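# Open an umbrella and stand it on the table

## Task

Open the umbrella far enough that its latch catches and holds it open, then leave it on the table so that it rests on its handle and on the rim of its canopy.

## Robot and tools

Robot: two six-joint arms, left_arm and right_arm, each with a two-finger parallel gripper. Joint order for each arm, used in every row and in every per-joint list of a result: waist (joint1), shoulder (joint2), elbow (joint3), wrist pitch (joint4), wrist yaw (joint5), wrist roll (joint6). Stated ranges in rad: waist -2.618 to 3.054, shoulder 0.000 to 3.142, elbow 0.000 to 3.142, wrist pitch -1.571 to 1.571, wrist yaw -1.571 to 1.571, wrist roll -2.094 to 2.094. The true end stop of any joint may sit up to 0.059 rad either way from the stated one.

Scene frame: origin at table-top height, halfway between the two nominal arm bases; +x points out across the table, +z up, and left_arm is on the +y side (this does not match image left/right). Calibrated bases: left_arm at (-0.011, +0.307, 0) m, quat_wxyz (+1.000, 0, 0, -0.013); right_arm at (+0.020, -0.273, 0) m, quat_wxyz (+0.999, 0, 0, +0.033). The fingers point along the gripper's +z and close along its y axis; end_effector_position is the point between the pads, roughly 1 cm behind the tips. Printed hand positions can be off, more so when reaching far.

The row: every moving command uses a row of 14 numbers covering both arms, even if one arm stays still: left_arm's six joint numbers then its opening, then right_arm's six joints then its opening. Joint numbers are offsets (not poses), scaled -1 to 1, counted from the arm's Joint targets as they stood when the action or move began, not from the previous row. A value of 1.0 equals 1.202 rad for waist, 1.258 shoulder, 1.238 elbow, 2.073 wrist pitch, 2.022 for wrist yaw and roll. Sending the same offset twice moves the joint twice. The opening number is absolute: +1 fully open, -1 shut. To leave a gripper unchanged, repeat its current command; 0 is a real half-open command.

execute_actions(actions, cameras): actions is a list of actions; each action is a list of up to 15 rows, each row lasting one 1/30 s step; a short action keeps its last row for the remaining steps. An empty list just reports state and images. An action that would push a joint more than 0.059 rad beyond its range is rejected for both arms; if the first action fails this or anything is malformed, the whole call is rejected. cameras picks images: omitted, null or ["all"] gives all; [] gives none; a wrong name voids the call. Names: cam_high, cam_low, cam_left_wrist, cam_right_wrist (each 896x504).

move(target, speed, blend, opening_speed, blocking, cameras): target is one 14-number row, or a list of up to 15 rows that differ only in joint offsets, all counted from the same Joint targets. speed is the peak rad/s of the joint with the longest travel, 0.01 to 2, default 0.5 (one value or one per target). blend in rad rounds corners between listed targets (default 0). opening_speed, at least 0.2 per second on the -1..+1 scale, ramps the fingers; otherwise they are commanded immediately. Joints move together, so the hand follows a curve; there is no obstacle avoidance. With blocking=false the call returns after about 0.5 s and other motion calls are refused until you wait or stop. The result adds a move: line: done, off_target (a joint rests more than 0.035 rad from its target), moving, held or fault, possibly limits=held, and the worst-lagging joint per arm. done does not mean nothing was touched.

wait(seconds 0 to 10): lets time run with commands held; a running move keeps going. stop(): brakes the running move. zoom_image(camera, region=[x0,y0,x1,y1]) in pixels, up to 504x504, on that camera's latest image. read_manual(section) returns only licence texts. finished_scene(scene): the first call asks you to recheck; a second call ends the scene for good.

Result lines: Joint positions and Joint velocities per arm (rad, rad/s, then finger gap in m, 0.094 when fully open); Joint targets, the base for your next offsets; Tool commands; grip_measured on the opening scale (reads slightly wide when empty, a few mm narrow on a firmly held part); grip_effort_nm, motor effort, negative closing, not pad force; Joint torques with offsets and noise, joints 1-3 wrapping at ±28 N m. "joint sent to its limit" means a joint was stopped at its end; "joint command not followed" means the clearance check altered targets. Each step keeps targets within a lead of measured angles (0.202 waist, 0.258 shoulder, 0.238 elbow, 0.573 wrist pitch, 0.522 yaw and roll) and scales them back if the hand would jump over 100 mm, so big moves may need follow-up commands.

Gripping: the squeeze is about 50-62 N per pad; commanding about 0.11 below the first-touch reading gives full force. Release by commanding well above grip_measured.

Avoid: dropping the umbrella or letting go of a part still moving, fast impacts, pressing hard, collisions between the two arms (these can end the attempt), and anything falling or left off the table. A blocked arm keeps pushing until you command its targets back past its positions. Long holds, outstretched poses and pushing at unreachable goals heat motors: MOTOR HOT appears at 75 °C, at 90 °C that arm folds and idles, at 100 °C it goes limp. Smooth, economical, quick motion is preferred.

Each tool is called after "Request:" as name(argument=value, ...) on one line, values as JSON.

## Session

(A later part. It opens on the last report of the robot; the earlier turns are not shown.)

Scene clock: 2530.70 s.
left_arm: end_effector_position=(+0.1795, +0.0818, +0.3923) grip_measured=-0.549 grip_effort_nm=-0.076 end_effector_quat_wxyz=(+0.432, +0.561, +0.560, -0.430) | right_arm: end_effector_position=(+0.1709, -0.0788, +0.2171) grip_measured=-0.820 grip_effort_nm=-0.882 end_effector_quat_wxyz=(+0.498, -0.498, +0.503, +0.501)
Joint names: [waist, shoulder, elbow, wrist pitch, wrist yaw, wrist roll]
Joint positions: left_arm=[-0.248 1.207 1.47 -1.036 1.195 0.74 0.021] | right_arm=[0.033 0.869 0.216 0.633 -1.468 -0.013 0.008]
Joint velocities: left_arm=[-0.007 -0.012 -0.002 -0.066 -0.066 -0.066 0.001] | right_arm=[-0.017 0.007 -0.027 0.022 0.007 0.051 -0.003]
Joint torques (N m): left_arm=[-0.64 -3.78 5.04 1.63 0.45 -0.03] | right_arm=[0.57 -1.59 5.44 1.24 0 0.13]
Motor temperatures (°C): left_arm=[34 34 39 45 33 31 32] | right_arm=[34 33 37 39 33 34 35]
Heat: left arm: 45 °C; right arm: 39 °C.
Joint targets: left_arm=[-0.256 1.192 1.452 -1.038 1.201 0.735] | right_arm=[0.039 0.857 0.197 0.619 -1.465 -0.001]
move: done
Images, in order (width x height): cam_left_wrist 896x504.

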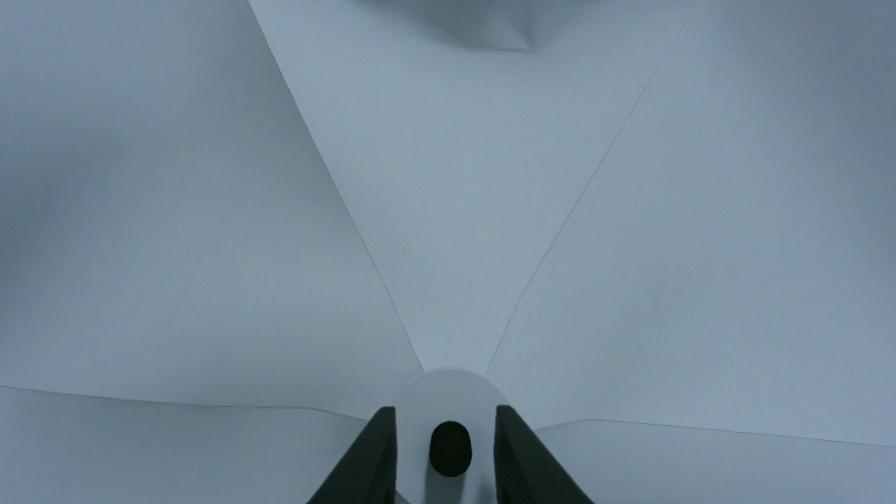

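Request:
move(target=[0, 0, 0, 0, 0, 0, -0.9, 0, 0, 0, 0, 0, 0, -0.82], opening_speed=0.3, cameras=["cam_left_wrist"])

Scene clock: 2535.47 s.
left_arm: end_effector_position=(+0.1796, +0.0818, +0.3924) grip_measured=-0.880 grip_effort_nm=-1.009 end_effector_quat_wxyz=(+0.433, +0.561, +0.560, -0.430) | right_arm: end_effector_position=(+0.1710, -0.0788, +0.2171) grip_measured=-0.819 grip_effort_nm=-0.872 end_effector_quat_wxyz=(+0.498, -0.498, +0.503, +0.501)
Joint names: [waist, shoulder, elbow, wrist pitch, wrist yaw, wrist roll]
Joint positions: left_arm=[-0.248 1.207 1.47 -1.034 1.195 0.74 0.006] | right_arm=[0.033 0.869 0.216 0.633 -1.468 -0.013 0.008]
Joint velocities: left_arm=[-0.007 -0.012 -0.007 -0.037 -0.007 -0.007 0] | right_arm=[-0.007 -0.017 -0.007 0.051 -0.022 0.007 -0.004]
Joint torques (N m): left_arm=[-0.64 -3.79 5.03 1.61 0.45 -0.02] | right_arm=[0.57 -1.58 5.44 1.24 0 0.12]
Motor temperatures (°C): left_arm=[34 34 39 45 33 31 32] | right_arm=[34 33 37 39 33 34 35]
Heat: left arm: 45 °C; right arm: 39 °C.
Joint targets: left_arm=[-0.256 1.192 1.452 -1.037 1.201 0.735] | right_arm=[0.039 0.857 0.197 0.619 -1.465 -0.001]
move: done
Images, in order (width x height): cam_left_wrist 896x504.

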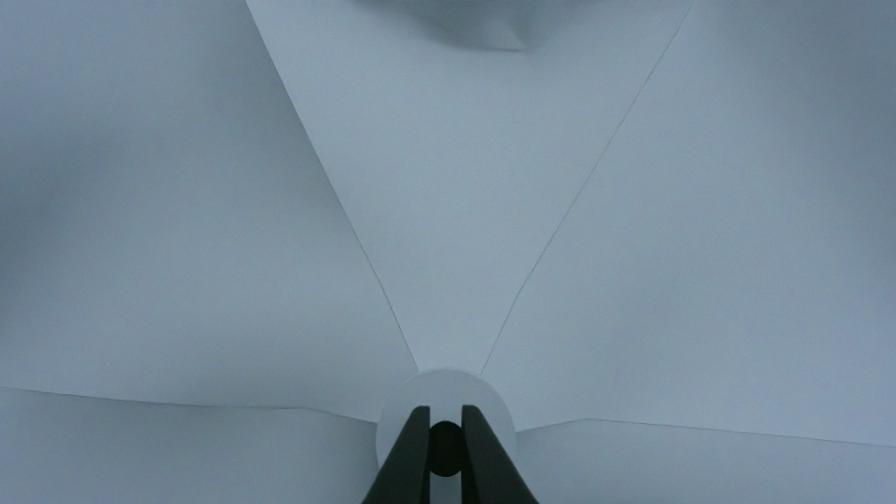

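Request:
move(target=[0, 0, 0, 0, 0, 0, -0.95, 0, 0, 0, 0, 0, 0, -0.66], opening_speed=0.4, cameras=["cam_right_wrist"])

Scene clock: 2637.90 s.
left_arm: end_effector_position=(+0.1797, +0.0818, +0.3924) grip_measured=-0.882 grip_effort_nm=-1.033 end_effector_quat_wxyz=(+0.433, +0.561, +0.559, -0.430) | right_arm: end_effector_position=(+0.1710, -0.0788, +0.2171) grip_measured=-0.662 grip_effort_nm=0.090 end_effector_quat_wxyz=(+0.498, -0.497, +0.504, +0.501)
Joint names: [waist, shoulder, elbow, wrist pitch, wrist yaw, wrist roll]
Joint positions: left_arm=[-0.248 1.207 1.47 -1.034 1.195 0.74 0.006] | right_arm=[0.033 0.869 0.216 0.633 -1.468 -0.012 0.016]
Joint velocities: left_arm=[0.002 -0.012 0.027 0.051 -0.022 -0.11 -0.001] | right_arm=[0.002 -0.002 -0.007 -0.037 -0.051 -0.007 -0.001]
Joint torques (N m): left_arm=[-0.64 -3.77 5.05 1.6 0.45 -0.01] | right_arm=[0.58 -1.59 5.41 1.23 0.01 0.12]
Motor temperatures (°C): left_arm=[34 34 39 43 33 31 34] | right_arm=[34 33 37 39 33 34 35]
Heat: left arm: 43 °C; right arm: 39 °C.
Joint targets: left_arm=[-0.256 1.192 1.452 -1.037 1.201 0.735] | right_arm=[0.039 0.857 0.197 0.619 -1.465 -0.001]
move: done
Images, in order (width x height): cam_right_wrist 896x504.

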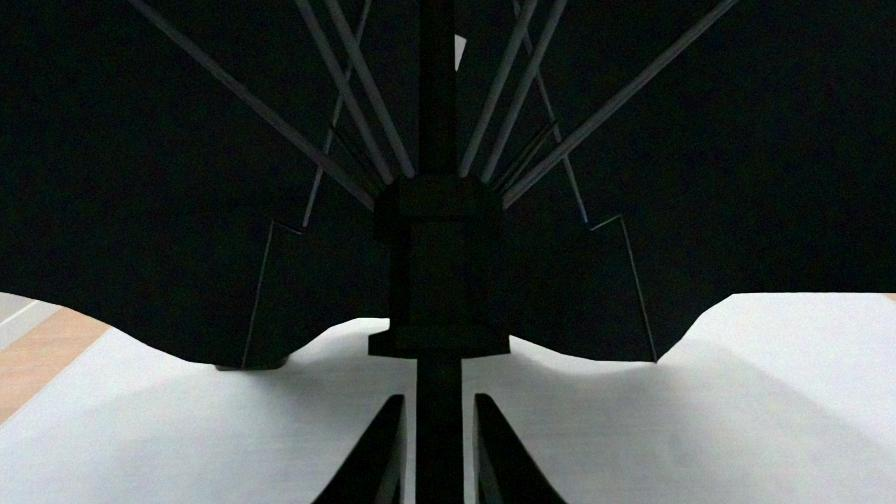

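Request:
move(target=[0, 0, 0, 0, 0, 0, -0.95, 0.0153, -0.0043, 0.038, -0.0106, 0.0116, 0, -0.66], speed=0.15, cameras=["cam_right_wrist"])

Scene clock: 2665.60 s.
left_arm: end_effector_position=(+0.1797, +0.0818, +0.3924) grip_measured=-0.882 grip_effort_nm=-1.038 end_effector_quat_wxyz=(+0.433, +0.561, +0.559, -0.430) | right_arm: end_effector_position=(+0.1693, -0.0762, +0.2167) grip_measured=-0.662 grip_effort_nm=0.085 end_effector_quat_wxyz=(+0.495, -0.497, +0.505, +0.503)
Joint names: [waist, shoulder, elbow, wrist pitch, wrist yaw, wrist roll]
Joint positions: left_arm=[-0.248 1.207 1.47 -1.034 1.195 0.74 0.006] | right_arm=[0.051 0.864 0.216 0.62 -1.454 -0.012 0.016]
Joint velocities: left_arm=[-0.022 -0.017 0.017 0.037 0.037 0.037 0] | right_arm=[0.007 0.002 0.002 -0.022 0.066 0.007 0]
Joint torques (N m): left_arm=[-0.65 -3.78 5.03 1.61 0.45 -0.02] | right_arm=[0.62 -1.55 9.57 1.18 0.1 0.12]
Motor temperatures (°C): left_arm=[34 34 39 43 33 31 34] | right_arm=[34 33 37 39 33 34 35]
Heat: left arm: 43 °C; right arm: 39 °C.
Joint targets: left_arm=[-0.256 1.192 1.452 -1.037 1.201 0.735] | right_arm=[0.057 0.851 0.244 0.597 -1.442 -0.001]
move: done
Images, in order (width x height): cam_right_wrist 896x504.

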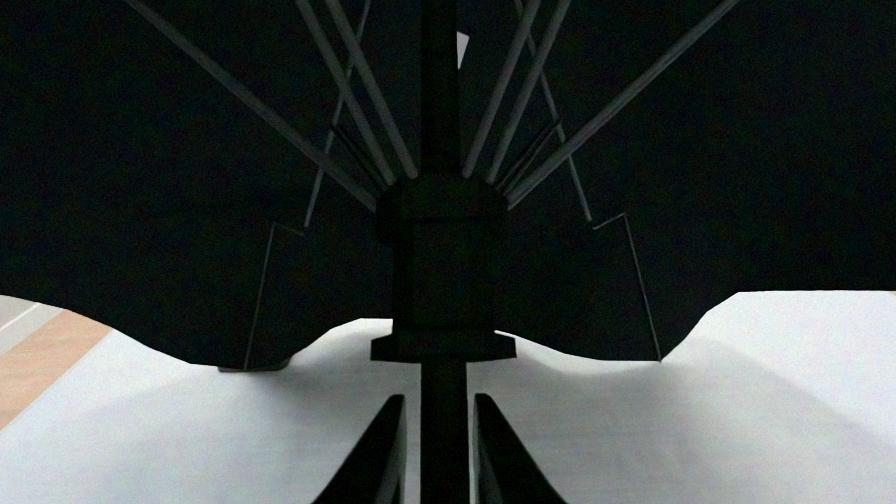

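Request:
zoom_image(camera="cam_right_wrist", region=[360, 0, 540, 120])

Scaled by 2.800 from the camera's 896x504 image, which has a finer 1280x720 frame.

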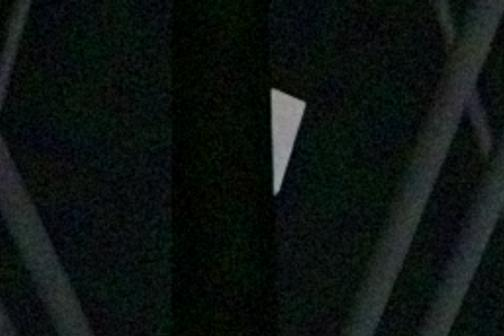

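Request:
move(target=[-0.0139, 0.0189, -0.0191, -0.0084, -0.0102, 0, -0.95, 0.0807, -0.0207, 0.0662, -0.0121, 0.0341, 0, -0.66], speed=0.15, cameras=["cam_right_wrist"])

Scene clock: 2673.93 s.
left_arm: end_effector_position=(+0.1789, +0.0804, +0.3945) grip_measured=-0.882 grip_effort_nm=-1.038 end_effector_quat_wxyz=(+0.437, +0.564, +0.552, -0.432) | right_arm: end_effector_position=(+0.1718, -0.0639, +0.2284) grip_measured=-0.662 grip_effort_nm=0.066 end_effector_quat_wxyz=(+0.493, -0.493, +0.510, +0.503)
Joint names: [waist, shoulder, elbow, wrist pitch, wrist yaw, wrist roll]
Joint positions: left_arm=[-0.252 1.207 1.468 -1.017 1.205 0.74 0.006] | right_arm=[0.13 0.848 0.267 0.544 -1.367 -0.009 0.016]
Joint velocities: left_arm=[-0.012 -0.002 -0.012 0.022 0.007 -0.022 0] | right_arm=[-0.007 -0.007 -0.002 0.022 0.007 0.007 -0.001]
Joint torques (N m): left_arm=[-1.8 -1.96 3.45 1.28 0.15 -0.01] | right_arm=[2.4 -2.43 12.48 1.7 -0.11 0.1]
Motor temperatures (°C): left_arm=[34 34 39 43 33 31 34] | right_arm=[34 33 37 38 33 34 35]
Heat: left arm: 43 °C; right arm: 38 °C.
Joint targets: left_arm=[-0.273 1.216 1.428 -1.055 1.180 0.735] | right_arm=[0.154 0.825 0.326 0.572 -1.373 -0.001]
move: off_target (left_arm, right_arm); left_arm: the elbow is farthest, 0.039 rad from its target; right_arm: the elbow is farthest, 0.059 rad from its target
Images, in order (width x height): cam_right_wrist 896x504.

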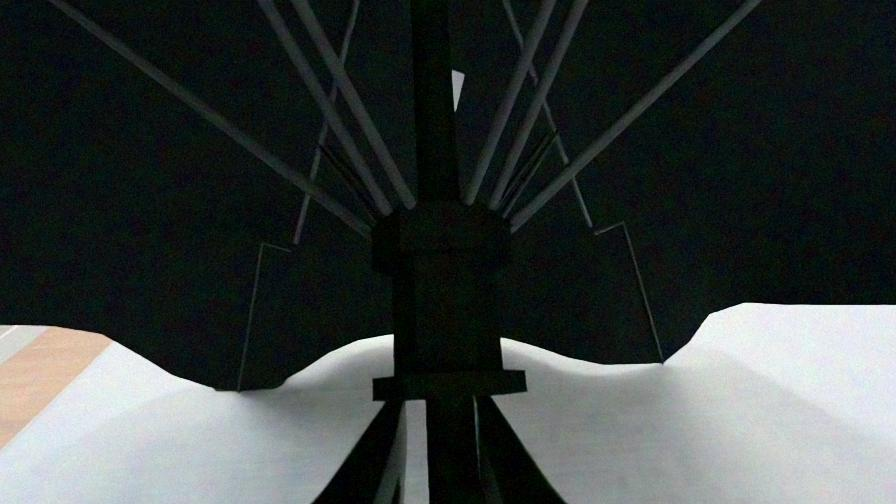

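Request:
move(target=[-0.0133, 0.0191, -0.0186, -0.0082, -0.0099, 0, -0.95, 0.0632, 0.0119, 0.0517, 0.0068, 0.0242, 0, -0.66], speed=0.15, cameras=["cam_right_wrist"])

Scene clock: 2683.60 s.
left_arm: end_effector_position=(+0.1773, +0.0763, +0.3997) grip_measured=-0.882 grip_effort_nm=-1.033 end_effector_quat_wxyz=(+0.447, +0.573, +0.530, -0.436) | right_arm: end_effector_position=(+0.1739, -0.0521, +0.2399) grip_measured=-0.661 grip_effort_nm=0.002 end_effector_quat_wxyz=(+0.497, -0.494, +0.510, +0.499)
Joint names: [waist, shoulder, elbow, wrist pitch, wrist yaw, wrist roll]
Joint positions: left_arm=[-0.263 1.207 1.46 -0.968 1.23 0.737 0.006] | right_arm=[0.203 0.848 0.313 0.507 -1.287 -0.008 0.016]
Joint velocities: left_arm=[0.007 0.012 -0.002 0.037 -0.051 -0.037 0] | right_arm=[-0.002 0.002 0.007 -0.037 0.081 -0.022 0.001]
Joint torques (N m): left_arm=[-2.18 -0.29 2.32 0.62 -0.3 0.02] | right_arm=[2.76 -1.32 14.35 2.24 -0.45 0.08]
Motor temperatures (°C): left_arm=[34 34 38 42 32 31 34] | right_arm=[34 33 39 40 33 34 35]
Heat: left arm: 42 °C; right arm: 40 °C.
Joint targets: left_arm=[-0.289 1.240 1.405 -1.072 1.160 0.735] | right_arm=[0.230 0.840 0.390 0.586 -1.324 -0.001]
move: off_target (left_arm, right_arm); left_arm: the wrist pitch is farthest, 0.104 rad from its target; right_arm: the wrist pitch is farthest, 0.079 rad from its target
Images, in order (width x height): cam_right_wrist 896x504.

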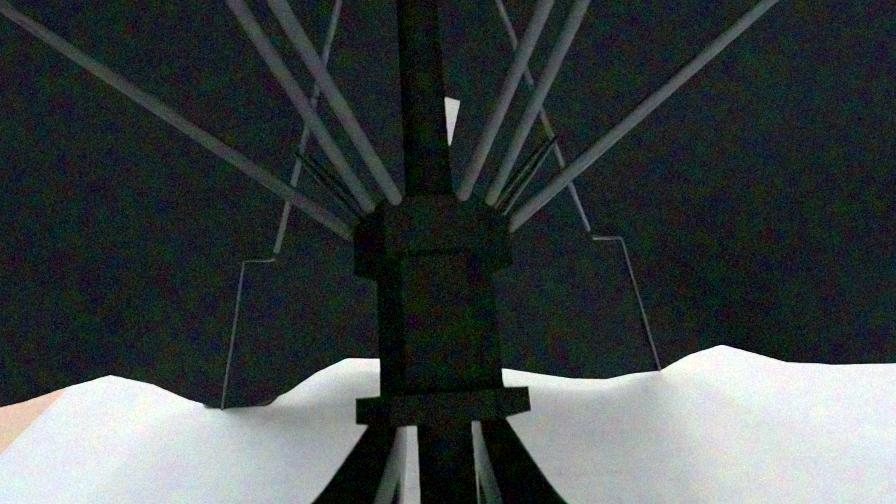

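Request:
move(target=[-0.03, 0.0175, -0.0101, 0.0053, 0.0067, 0, -0.95, 0.1148, 0.0072, 0.038, -0.0164, 0.0445, 0, -0.66], speed=0.15, cameras=["cam_right_wrist"])

Scene clock: 2802.27 s.
left_arm: end_effector_position=(+0.1680, +0.0715, +0.4026) grip_measured=-0.882 grip_effort_nm=-1.038 end_effector_quat_wxyz=(+0.438, +0.577, +0.511, -0.462) | right_arm: end_effector_position=(+0.1651, -0.0318, +0.2525) grip_measured=-0.660 grip_effort_nm=-0.037 end_effector_quat_wxyz=(+0.488, -0.505, +0.500, +0.507)
Joint names: [waist, shoulder, elbow, wrist pitch, wrist yaw, wrist roll]
Joint positions: left_arm=[-0.282 1.213 1.455 -0.966 1.281 0.737 0.006] | right_arm=[0.328 0.856 0.369 0.46 -1.2 -0.011 0.016]
Joint velocities: left_arm=[0.012 -0.007 0.002 -0.037 -0.037 -0.022 -0.001] | right_arm=[-0.012 -0.017 -0.007 0.007 -0.051 0.051 0.002]
Joint torques (N m): left_arm=[-3.69 0.9 1.72 0.68 -0.66 0.02] | right_arm=[4.03 -1.37 13.6 2.41 -0.4 0.1]
Motor temperatures (°C): left_arm=[34 33 38 37 32 31 34] | right_arm=[34 33 46 46 33 34 34]
Heat: left arm: 38 °C; right arm: 46 °C.
Joint targets: left_arm=[-0.325 1.262 1.393 -1.061 1.174 0.735] | right_arm=[0.368 0.849 0.438 0.552 -1.234 -0.001]
move: off_target (left_arm, right_arm); left_arm: the wrist yaw is farthest, 0.107 rad from its target; right_arm: the wrist pitch is farthest, 0.093 rad from its target
Images, in order (width x height): cam_right_wrist 896x504.

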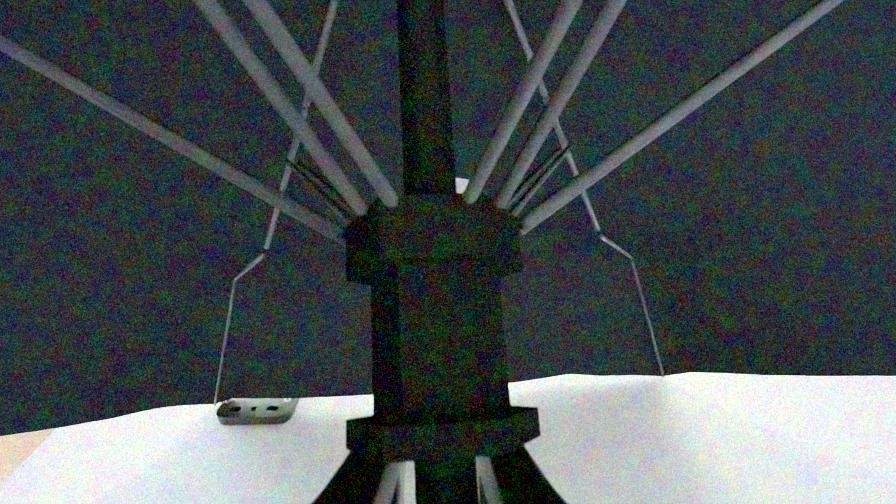

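Request:
move(target=[0.0166, 0.0183, -0.0509, -0.0145, -0.0213, 0, -0.95, 0.0861, 0.0612, 0.0784, 0.0311, 0.0601, 0, -0.66], speed=0.15, cameras=["cam_right_wrist"])

Scene clock: 2833.17 s.
left_arm: end_effector_position=(+0.1682, +0.0732, +0.4014) grip_measured=-0.882 grip_effort_nm=-1.038 end_effector_quat_wxyz=(+0.440, +0.573, +0.498, -0.479) | right_arm: end_effector_position=(+0.1655, -0.0130, +0.2727) grip_measured=-0.660 grip_effort_nm=-0.042 end_effector_quat_wxyz=(+0.488, -0.516, +0.482, +0.513)
Joint names: [waist, shoulder, elbow, wrist pitch, wrist yaw, wrist roll]
Joint positions: left_arm=[-0.264 1.213 1.422 -0.933 1.336 0.737 0.006] | right_arm=[0.414 0.918 0.453 0.469 -1.149 -0.006 0.016]
Joint velocities: left_arm=[-0.002 -0.002 0.007 -0.022 0.051 0.007 0.001] | right_arm=[-0.017 0.002 -0.012 0.022 -0.037 -0.066 0]
Joint torques (N m): left_arm=[-3.49 2.66 -0.55 0.01 -1.6 0.02] | right_arm=[5.75 -0.7 14.83 2.93 0.39 0.06]
Motor temperatures (°C): left_arm=[34 33 37 37 33 31 34] | right_arm=[34 33 46 49 33 34 34]
Heat: left arm: 37 °C; right arm: 49 °C.
Joint targets: left_arm=[-0.305 1.285 1.330 -1.091 1.131 0.735] | right_arm=[0.472 0.926 0.535 0.616 -1.112 -0.001]
move: off_target (left_arm, right_arm); left_arm: the wrist yaw is farthest, 0.205 rad from its target; right_arm: the wrist pitch is farthest, 0.148 rad from its target
Images, in order (width x height): cam_right_wrist 896x504.

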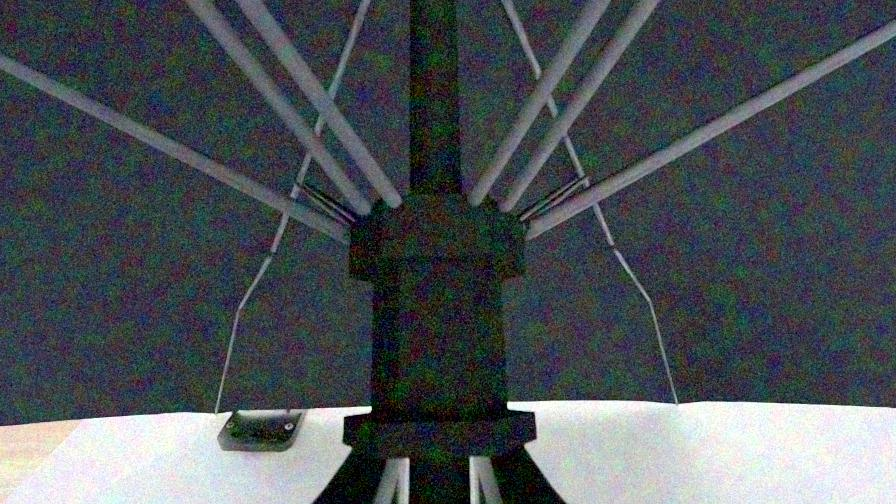

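Request:
move(target=[-0.01, 0.0048, -0.0048, 0, 0, 0, -0.95, 0.0624, 0.0103, 0.0646, -0.0125, 0.0346, 0, -0.66], speed=0.15, cameras=["cam_right_wrist"])

Scene clock: 2847.17 s.
left_arm: end_effector_position=(+0.1667, +0.0728, +0.4013) grip_measured=-0.882 grip_effort_nm=-1.028 end_effector_quat_wxyz=(+0.437, +0.572, +0.495, -0.486) | right_arm: end_effector_position=(+0.1638, -0.0006, +0.2885) grip_measured=-0.660 grip_effort_nm=-0.051 end_effector_quat_wxyz=(+0.494, -0.519, +0.474, +0.511)
Joint names: [waist, shoulder, elbow, wrist pitch, wrist yaw, wrist roll]
Joint positions: left_arm=[-0.265 1.215 1.418 -0.933 1.35 0.737 0.006] | right_arm=[0.477 0.933 0.51 0.445 -1.089 -0.008 0.016]
Joint velocities: left_arm=[-0.007 0.002 -0.002 -0.007 0.051 -0.066 0] | right_arm=[0.002 -0.002 0.002 -0.022 -0.007 -0.022 0]
Joint torques (N m): left_arm=[-4.48 2.92 -0.66 -0.01 -1.75 0.02] | right_arm=[6.87 -1.02 16.99 2.96 0.52 0.1]
Motor temperatures (°C): left_arm=[34 33 37 36 34 31 34] | right_arm=[35 33 47 53 33 34 34]
Heat: left arm: 37 °C; right arm: 53 °C.
Joint targets: left_arm=[-0.317 1.291 1.324 -1.091 1.131 0.735] | right_arm=[0.546 0.939 0.615 0.590 -1.042 -0.001]
move: off_target (left_arm, right_arm); left_arm: the wrist yaw is farthest, 0.219 rad from its target; right_arm: the wrist pitch is farthest, 0.145 rad from its target
Images, in order (width x height): cam_right_wrist 896x504.

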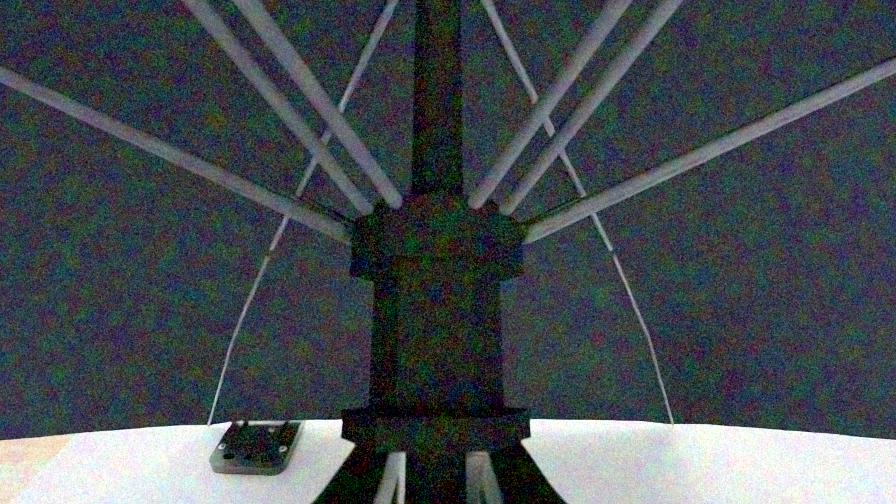

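Request:
execute_actions(actions=[], cameras=["cam_right_wrist"])

Scene clock: 2867.90 s.
left_arm: end_effector_position=(+0.1667, +0.0728, +0.4013) grip_measured=-0.882 grip_effort_nm=-1.038 end_effector_quat_wxyz=(+0.437, +0.572, +0.495, -0.486) | right_arm: end_effector_position=(+0.1638, -0.0006, +0.2884) grip_measured=-0.660 grip_effort_nm=-0.042 end_effector_quat_wxyz=(+0.494, -0.519, +0.475, +0.511)
Joint names: [waist, shoulder, elbow, wrist pitch, wrist yaw, wrist roll]
Joint positions: left_arm=[-0.265 1.215 1.418 -0.933 1.35 0.737 0.006] | right_arm=[0.477 0.933 0.51 0.444 -1.089 -0.009 0.016]
Joint velocities: left_arm=[-0.002 -0.002 -0.017 0.007 -0.051 0.007 0] | right_arm=[0.012 -0.012 -0.002 -0.051 -0.022 -0.037 0]
Joint torques (N m): left_arm=[-4.48 2.92 -0.68 -0.01 -1.76 0.02] | right_arm=[6.89 -1.02 16.99 2.97 0.51 0.09]
Motor temperatures (°C): left_arm=[35 33 37 36 36 31 34] | right_arm=[35 33 50 54 33 34 34]
Heat: left arm: 37 °C; right arm: 54 °C.
Joint targets: left_arm=[-0.317 1.291 1.324 -1.091 1.131 0.735] | right_arm=[0.546 0.939 0.615 0.590 -1.042 -0.001]
Tool commands: left_gripper/opening=-0.95 right_gripper/opening=-0.66
Images, in order (width x height): cam_right_wrist 896x504.

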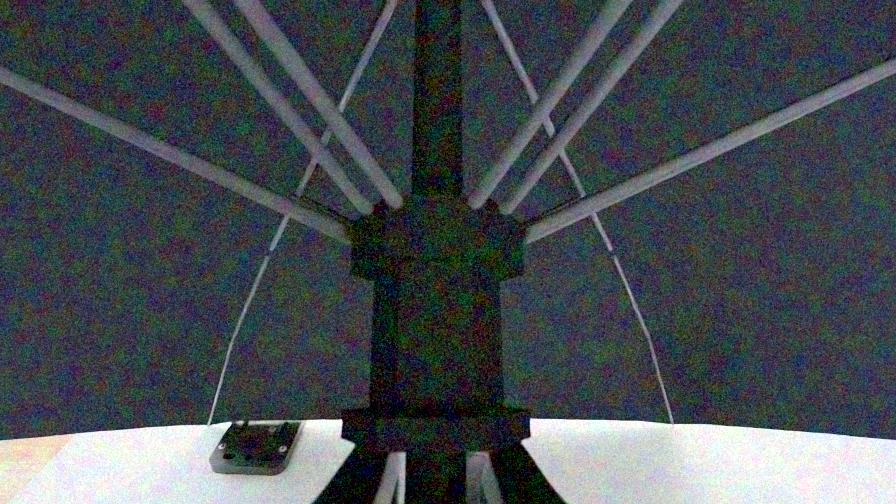

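Request:
move(target=[0,0,0,0,0,0,-0.95,0.0366,0.0056,0.0388,-0.0063,0.0198,0,-0.66], speed=0.15, cameras=["cam_right_wrist"])

Scene clock: 2872.63 s.
left_arm: end_effector_position=(+0.1680, +0.0764, +0.4008) grip_measured=-0.882 grip_effort_nm=-1.033 end_effector_quat_wxyz=(+0.434, +0.564, +0.503, -0.490) | right_arm: end_effector_position=(+0.1630, +0.0054, +0.2888) grip_measured=-0.659 grip_effort_nm=-0.061 end_effector_quat_wxyz=(+0.483, -0.518, +0.487, +0.511)
Joint names: [waist, shoulder, elbow, wrist pitch, wrist yaw, wrist roll]
Joint positions: left_arm=[-0.247 1.215 1.418 -0.954 1.36 0.737 0.006] | right_arm=[0.509 0.938 0.541 0.375 -1.055 -0.021 0.016]
Joint velocities: left_arm=[-0.007 0.002 -0.037 -0.051 0.007 0.051 0] | right_arm=[0.007 0.007 -0.002 0.007 -0.007 0.007 -0.001]
Joint torques (N m): left_arm=[-6 2.92 -0.73 0.2 -1.84 0.01] | right_arm=[8.14 -0.98 18.65 3.51 0.56 0.23]
Motor temperatures (°C): left_arm=[35 33 37 36 37 31 34] | right_arm=[35 33 50 55 33 34 34]
Heat: left arm: 37 °C; right arm: 55 °C.
Joint targets: left_arm=[-0.317 1.291 1.324 -1.091 1.131 0.735] | right_arm=[0.591 0.946 0.663 0.577 -1.002 -0.001]
move: off_target (left_arm, right_arm); left_arm: the wrist yaw is farthest, 0.229 rad from its target; right_arm: the wrist pitch is farthest, 0.202 rad from its target
Images, in order (width x height): cam_right_wrist 896x504.

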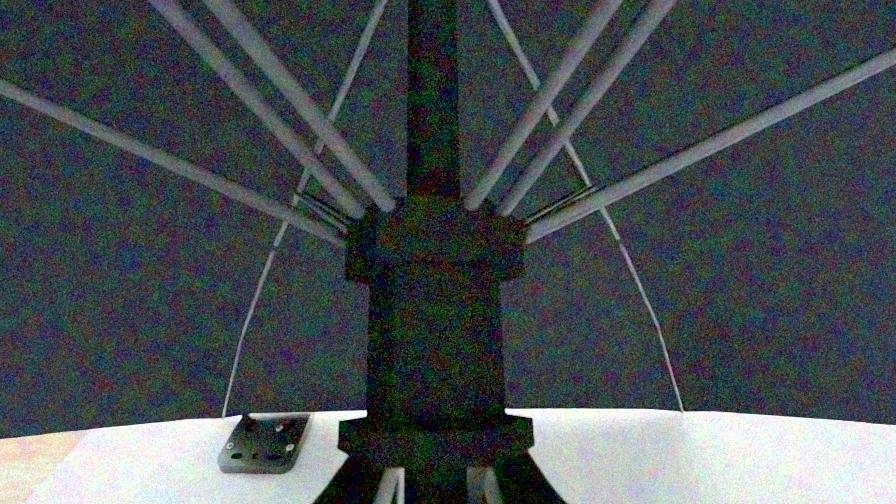

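Request:
zoom_image(camera="cam_right_wrist", region=[300, 360, 580, 504])

Scaled by 1.800 from the camera's 896x504 image, which has a finer 1280x720 frame.

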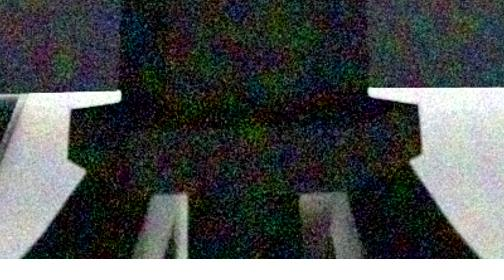

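Request:
wait(seconds=0, cameras=["cam_low", "cam_high"])

Request:
zoom_image(camera="cam_low", region=[330, 60, 570, 300])

Scene clock: 2879.43 s.
left_arm: end_effector_position=(+0.1680, +0.0764, +0.4008) grip_measured=-0.882 grip_effort_nm=-1.043 end_effector_quat_wxyz=(+0.434, +0.564, +0.503, -0.490) | right_arm: end_effector_position=(+0.1630, +0.0054, +0.2889) grip_measured=-0.659 grip_effort_nm=-0.066 end_effector_quat_wxyz=(+0.483, -0.518, +0.487, +0.511)
Joint names: [waist, shoulder, elbow, wrist pitch, wrist yaw, wrist roll]
Joint positions: left_arm=[-0.247 1.215 1.418 -0.954 1.36 0.737 0.006] | right_arm=[0.509 0.938 0.542 0.374 -1.055 -0.021 0.016]
Joint velocities: left_arm=[-0.017 -0.012 -0.002 0.007 -0.007 -0.037 0] | right_arm=[0.007 -0.007 -0.007 0.022 -0.007 -0.051 0.001]
Joint torques (N m): left_arm=[-5.98 2.93 -0.7 0.19 -1.84 0.02] | right_arm=[8.2 -0.98 18.62 3.53 0.56 0.2]
Motor temperatures (°C): left_arm=[35 33 37 36 37 31 35] | right_arm=[35 32 49 57 33 34 34]
Heat: left arm: 37 °C; right arm: 57 °C.
Joint targets: left_arm=[-0.317 1.291 1.324 -1.091 1.131 0.735] | right_arm=[0.591 0.946 0.663 0.577 -1.002 -0.002]
Tool commands: left_gripper/opening=-0.95 right_gripper/opening=-0.66
Images, in order (width x height): cam_high 896x504, cam_low 896x504.

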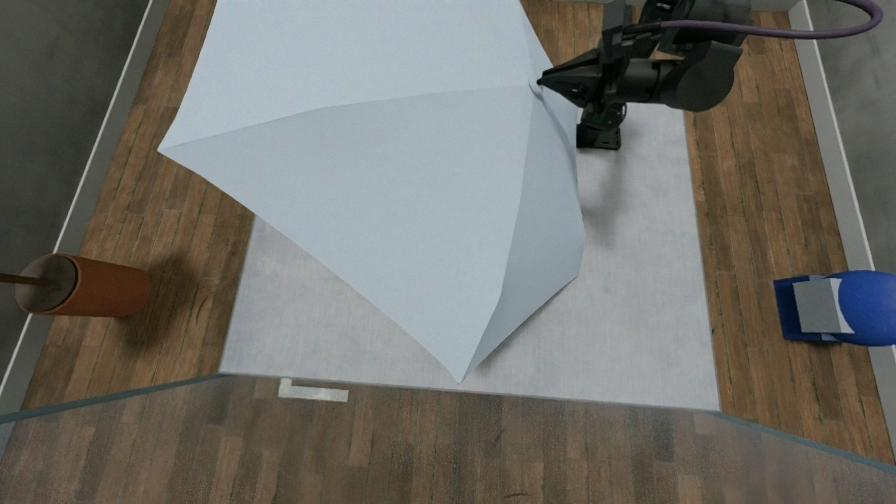

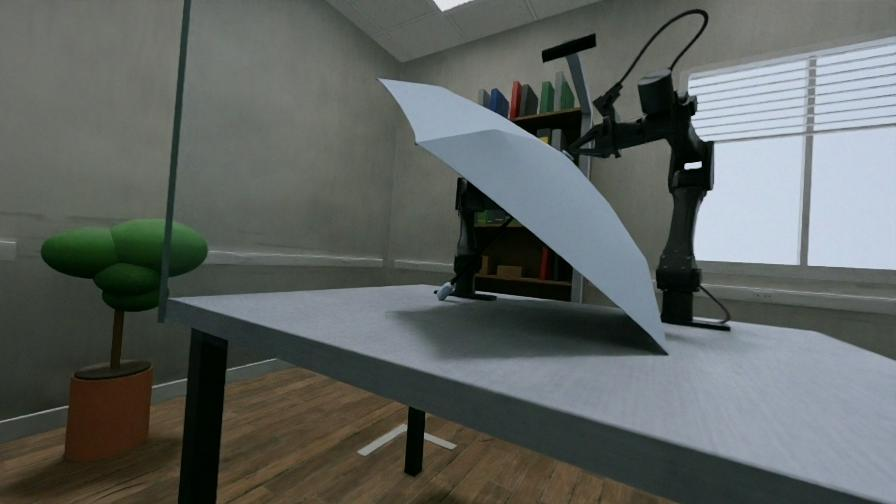

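Scaled by 2.100 from the camera's 896x504 image, which has a finer 1280x720 frame.

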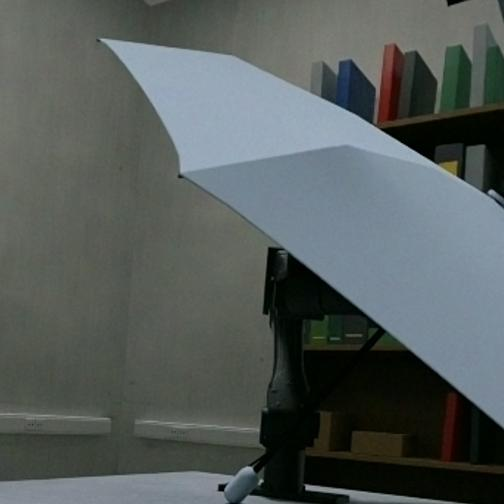

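Request:
move(target=[0.0433,-0.0453,0.0565,0.0497,0.0851,0,-0.95,-0.1048,-0.0207,-0.1519,-0.0733,-0.0485,0,-0.66], speed=0.15, cameras=["cam_right_wrist"])

Scene clock: 2898.03 s.
left_arm: end_effector_position=(+0.1669, +0.0754, +0.4040) grip_measured=-0.882 grip_effort_nm=-1.038 end_effector_quat_wxyz=(+0.439, +0.569, +0.492, -0.492) | right_arm: end_effector_position=(+0.1654, -0.0023, +0.2834) grip_measured=-0.659 grip_effort_nm=-0.056 end_effector_quat_wxyz=(+0.490, -0.516, +0.483, +0.510)
Joint names: [waist, shoulder, elbow, wrist pitch, wrist yaw, wrist roll]
Joint positions: left_arm=[-0.25 1.215 1.418 -0.933 1.374 0.737 0.006] | right_arm=[0.469 0.93 0.501 0.432 -1.089 -0.011 0.016]
Joint velocities: left_arm=[-0.007 0.007 0.012 0.022 0.022 -0.037 0] | right_arm=[0.007 -0.002 0.007 -0.11 -0.051 -0.037 0]
Joint torques (N m): left_arm=[-1.2 -1.47 4.72 1.03 -0.28 0.01] | right_arm=[-0.4 -2.21 5.3 1.53 -0.14 0.12]
Motor temperatures (°C): left_arm=[35 33 37 35 38 31 35] | right_arm=[35 32 47 61 33 34 34]
Heat: left arm: 38 °C; right arm: 61 °C.
Joint targets: left_arm=[-0.265 1.234 1.394 -0.988 1.303 0.735] | right_arm=[0.465 0.920 0.475 0.425 -1.100 -0.001]
move: off_target (left_arm); left_arm: the wrist yaw is farthest, 0.071 rad from its target
Images, in order (width x height): cam_right_wrist 896x504.

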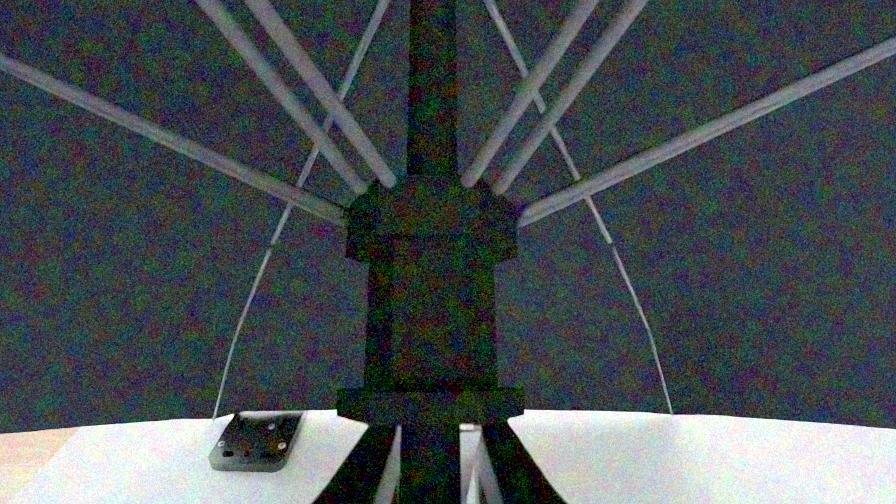

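Request:
zoom_image(camera="cam_right_wrist", region=[300, 360, 580, 504])

Scaled by 1.800 from the camera's 896x504 image, which has a finer 1280x720 frame.

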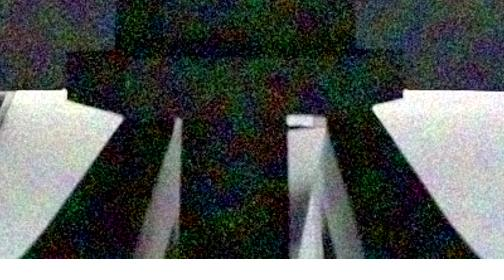

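Request:
move(target=[0,0,0,0,0,0,-0.95,-0.0391,-0.0079,-0.0412,0.0198,-0.0232,0,-0.66], speed=0.15, cameras=["cam_right_wrist"])

Request:
zoom_image(camera="cam_right_wrist", region=[300, 360, 580, 504])

Scene clock: 2902.63 s.
left_arm: end_effector_position=(+0.1669, +0.0754, +0.4040) grip_measured=-0.882 grip_effort_nm=-1.043 end_effector_quat_wxyz=(+0.439, +0.569, +0.492, -0.492) | right_arm: end_effector_position=(+0.1671, -0.0118, +0.2726) grip_measured=-0.659 grip_effort_nm=-0.061 end_effector_quat_wxyz=(+0.494, -0.515, +0.483, +0.508)
Joint names: [waist, shoulder, elbow, wrist pitch, wrist yaw, wrist roll]
Joint positions: left_arm=[-0.25 1.215 1.418 -0.933 1.374 0.737 0.006] | right_arm=[0.42 0.919 0.451 0.476 -1.13 -0.011 0.016]
Joint velocities: left_arm=[-0.007 0.002 -0.002 -0.095 -0.037 -0.037 0] | right_arm=[-0.012 -0.002 0.002 -0.007 -0.051 -0.007 0.001]
Joint torques (N m): left_arm=[-1.22 -1.47 4.7 1.02 -0.29 0.01] | right_arm=[-0.25 -2.04 5.2 1.47 -0.19 0.11]
Motor temperatures (°C): left_arm=[35 33 37 36 37 31 35] | right_arm=[35 33 45 59 33 34 34]
Heat: left arm: 37 °C; right arm: 59 °C.
Joint targets: left_arm=[-0.265 1.234 1.394 -0.988 1.303 0.735] | right_arm=[0.418 0.910 0.424 0.466 -1.147 -0.002]
move: off_target (left_arm); left_arm: the wrist yaw is farthest, 0.071 rad from its target
Images, in order (width x height): cam_right_wrist 896x504.

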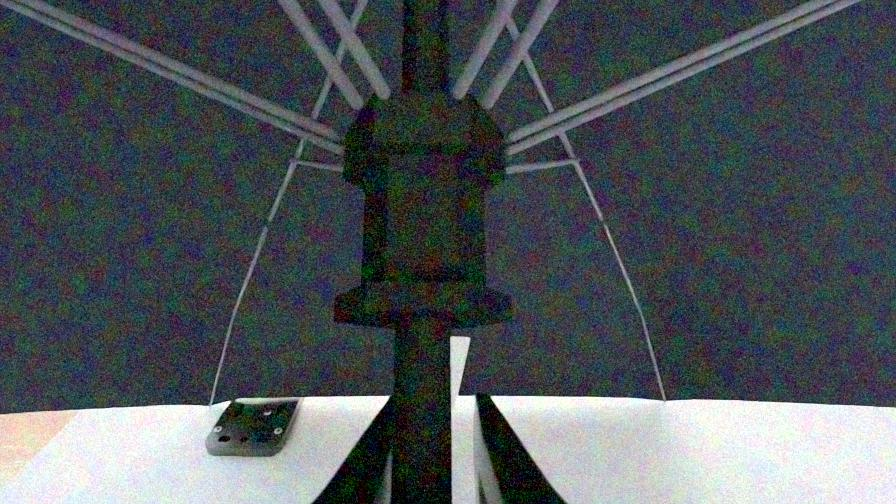

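Scaled by 1.800 from the camera's 896x504 image, which has a finer 1280x720 frame.

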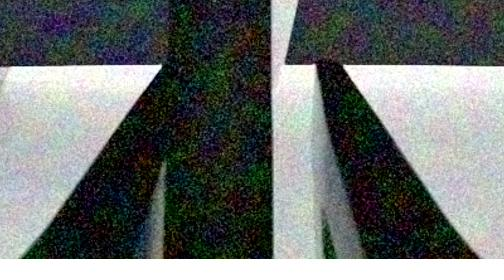

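Request:
move(target=[[0.0075,-0.0151,0.017,0.0183,0.0232,0.001,-0.95,-0.2696,-0.1288,-0.0258,-0.0632,-0.1301,0,-0.2],[0.0075,-0.0151,0.017,0.0183,0.0232,0.001,-0.95,-0.6751,-0.3617,-0.0517,-0.1886,-0.1815,0,-0.2]], speed=[0.25,0.5], blend=0.08, cameras=["cam_right_wrist", "cam_low"])

Scene clock: 2942.57 s.
left_arm: end_effector_position=(+0.1670, +0.0752, +0.4047) grip_measured=-0.882 grip_effort_nm=-1.033 end_effector_quat_wxyz=(+0.441, +0.570, +0.489, -0.491) | right_arm: end_effector_position=(+0.1873, -0.1403, +0.2768) grip_measured=-0.202 grip_effort_nm=0.076 end_effector_quat_wxyz=(+0.592, -0.399, +0.584, +0.388)
Joint names: [waist, shoulder, elbow, wrist pitch, wrist yaw, wrist roll]
Joint positions: left_arm=[-0.251 1.215 1.418 -0.926 1.375 0.737 0.006] | right_arm=[-0.388 0.468 0.381 0.096 -1.502 -0.01 0.037]
Joint velocities: left_arm=[-0.007 -0.012 0.007 0.007 -0.022 -0.007 0] | right_arm=[-0.027 -0.002 -0.012 -0.051 0.037 -0.037 0.001]
Joint torques (N m): left_arm=[-0.36 -2.8 6.34 1.35 0.15 0.03] | right_arm=[-0.53 0.27 5.49 1.15 -0.13 0.1]
Motor temperatures (°C): left_arm=[34 33 37 36 34 31 35] | right_arm=[34 33 41 52 33 34 34]
Heat: left arm: 37 °C; right arm: 52 °C.
Joint targets: left_arm=[-0.256 1.215 1.415 -0.950 1.350 0.737] | right_arm=[-0.394 0.455 0.360 0.075 -1.514 -0.001]
move: done
Images, in order (width x height): cam_low 896x504, cam_right_wrist 896x504.

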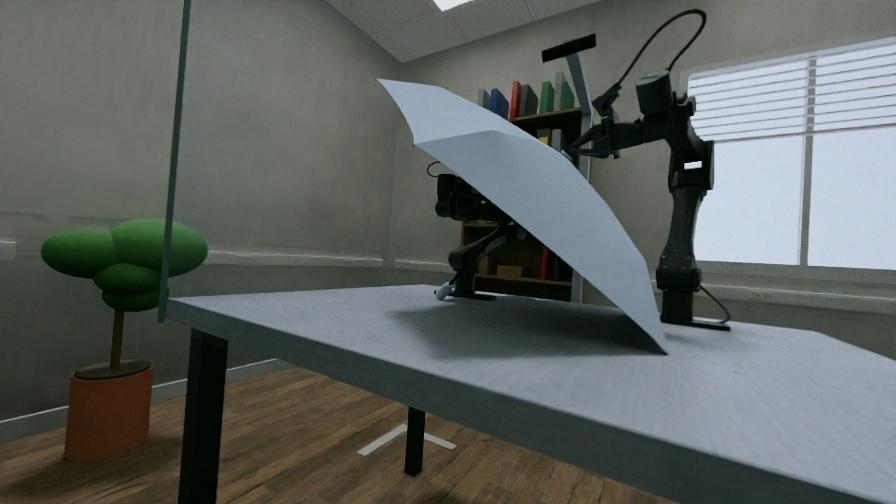

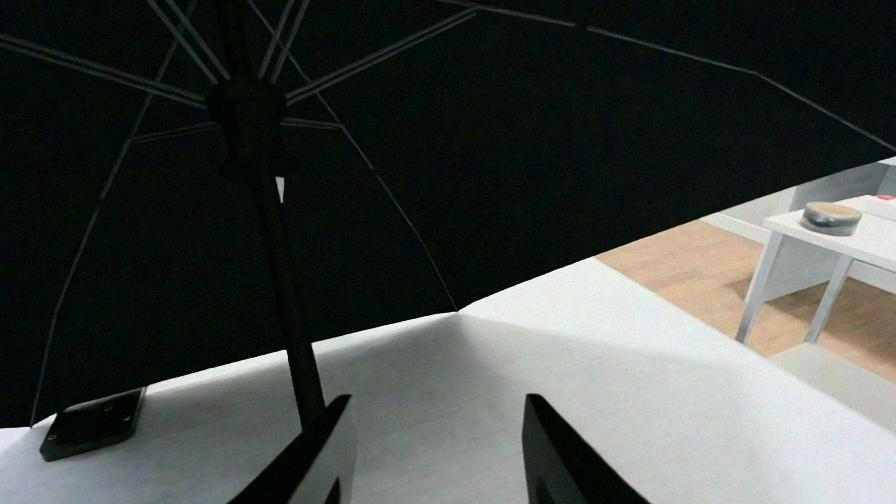

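Request:
move(target=[-0.1314,-0.093,-0.101,0.1751,-0.1182,-0.1934,-0.95,0.2446,-0.004,0.0162,-0.0072,0.9713,0,-0.2], speed=0.7, cameras=["cam_low"])

Scene clock: 2991.40 s.
left_arm: end_effector_position=(+0.1656, +0.0495, +0.4075) grip_measured=-0.882 grip_effort_nm=-1.033 end_effector_quat_wxyz=(+0.457, +0.544, +0.534, -0.458) | right_arm: end_effector_position=(+0.2820, -0.3579, +0.2748) grip_measured=-0.202 grip_effort_nm=0.081 end_effector_quat_wxyz=(+0.684, +0.163, +0.690, -0.171)
Joint names: [waist, shoulder, elbow, wrist pitch, wrist yaw, wrist roll]
Joint positions: left_arm=[-0.406 1.11 1.31 -0.582 1.121 0.356 0.006] | right_arm=[-0.106 0.464 0.381 0.077 0.437 -0.01 0.037]
Joint velocities: left_arm=[-0.012 -0.002 -0.027 -0.037 -0.022 0.051 0.001] | right_arm=[-0.007 -0.002 -0.012 0.007 -0.051 0.081 -0.001]
Joint torques (N m): left_arm=[-0.61 -3.17 5.33 1.9 0.11 -0.07] | right_arm=[0.59 -0.2 7.66 1.72 0.16 0.11]
Motor temperatures (°C): left_arm=[34 33 38 37 34 31 35] | right_arm=[34 32 39 48 33 34 34]
Heat: left arm: 38 °C; right arm: 48 °C.
Joint targets: left_arm=[-0.414 1.098 1.290 -0.587 1.111 0.346] | right_arm=[-0.100 0.450 0.380 0.060 0.450 -0.001]
move: done
Images, in order (width x height): cam_low 896x504.

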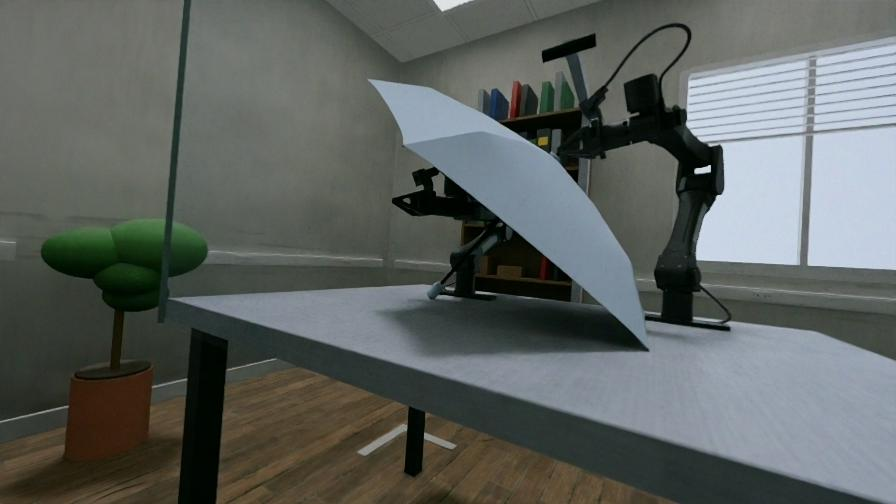

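Request:
move(target=[-0.0911,0.0223,-0.004,0.0482,-0.0504,-0.0381,-0.95,0,0,0,0,0.4204,0,-0.2], speed=0.5, cameras=["cam_low", "cam_left_wrist"])

Scene clock: 2996.20 s.
left_arm: end_effector_position=(+0.1629, +0.0278, +0.4089) grip_measured=-0.882 grip_effort_nm=-1.038 end_effector_quat_wxyz=(+0.460, +0.542, +0.537, -0.454) | right_arm: end_effector_position=(+0.1668, -0.4491, +0.2753) grip_measured=-0.202 grip_effort_nm=0.085 end_effector_quat_wxyz=(+0.553, +0.431, +0.562, -0.439)
Joint names: [waist, shoulder, elbow, wrist pitch, wrist yaw, wrist roll]
Joint positions: left_arm=[-0.514 1.12 1.303 -0.496 1.006 0.278 0.006] | right_arm=[-0.106 0.464 0.381 0.076 1.287 -0.01 0.037]
Joint velocities: left_arm=[-0.007 0.002 0.002 0.095 -0.007 0.037 0.001] | right_arm=[0.007 -0.007 0.002 -0.037 -0.051 -0.051 0]
Joint torques (N m): left_arm=[-0.68 -2.02 5.59 2.16 0.17 -0.07] | right_arm=[0.58 0.17 7.23 1.3 0.16 0.1]
Motor temperatures (°C): left_arm=[34 33 38 38 34 31 35] | right_arm=[34 32 39 48 33 34 34]
Heat: left arm: 38 °C; right arm: 48 °C.
Joint targets: left_arm=[-0.523 1.126 1.285 -0.487 1.009 0.269] | right_arm=[-0.100 0.450 0.380 0.060 1.300 -0.001]
move: done
Images, in order (width x height): cam_low 896x504, cam_left_wrist 896x504.

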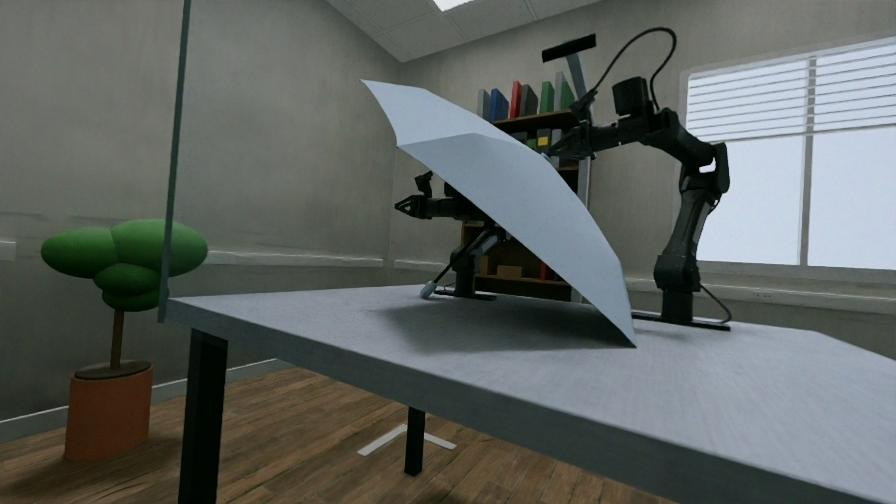

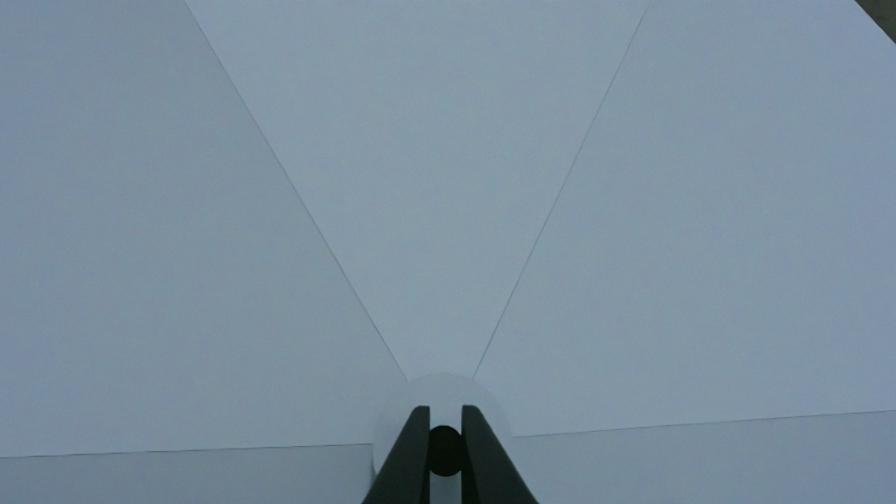

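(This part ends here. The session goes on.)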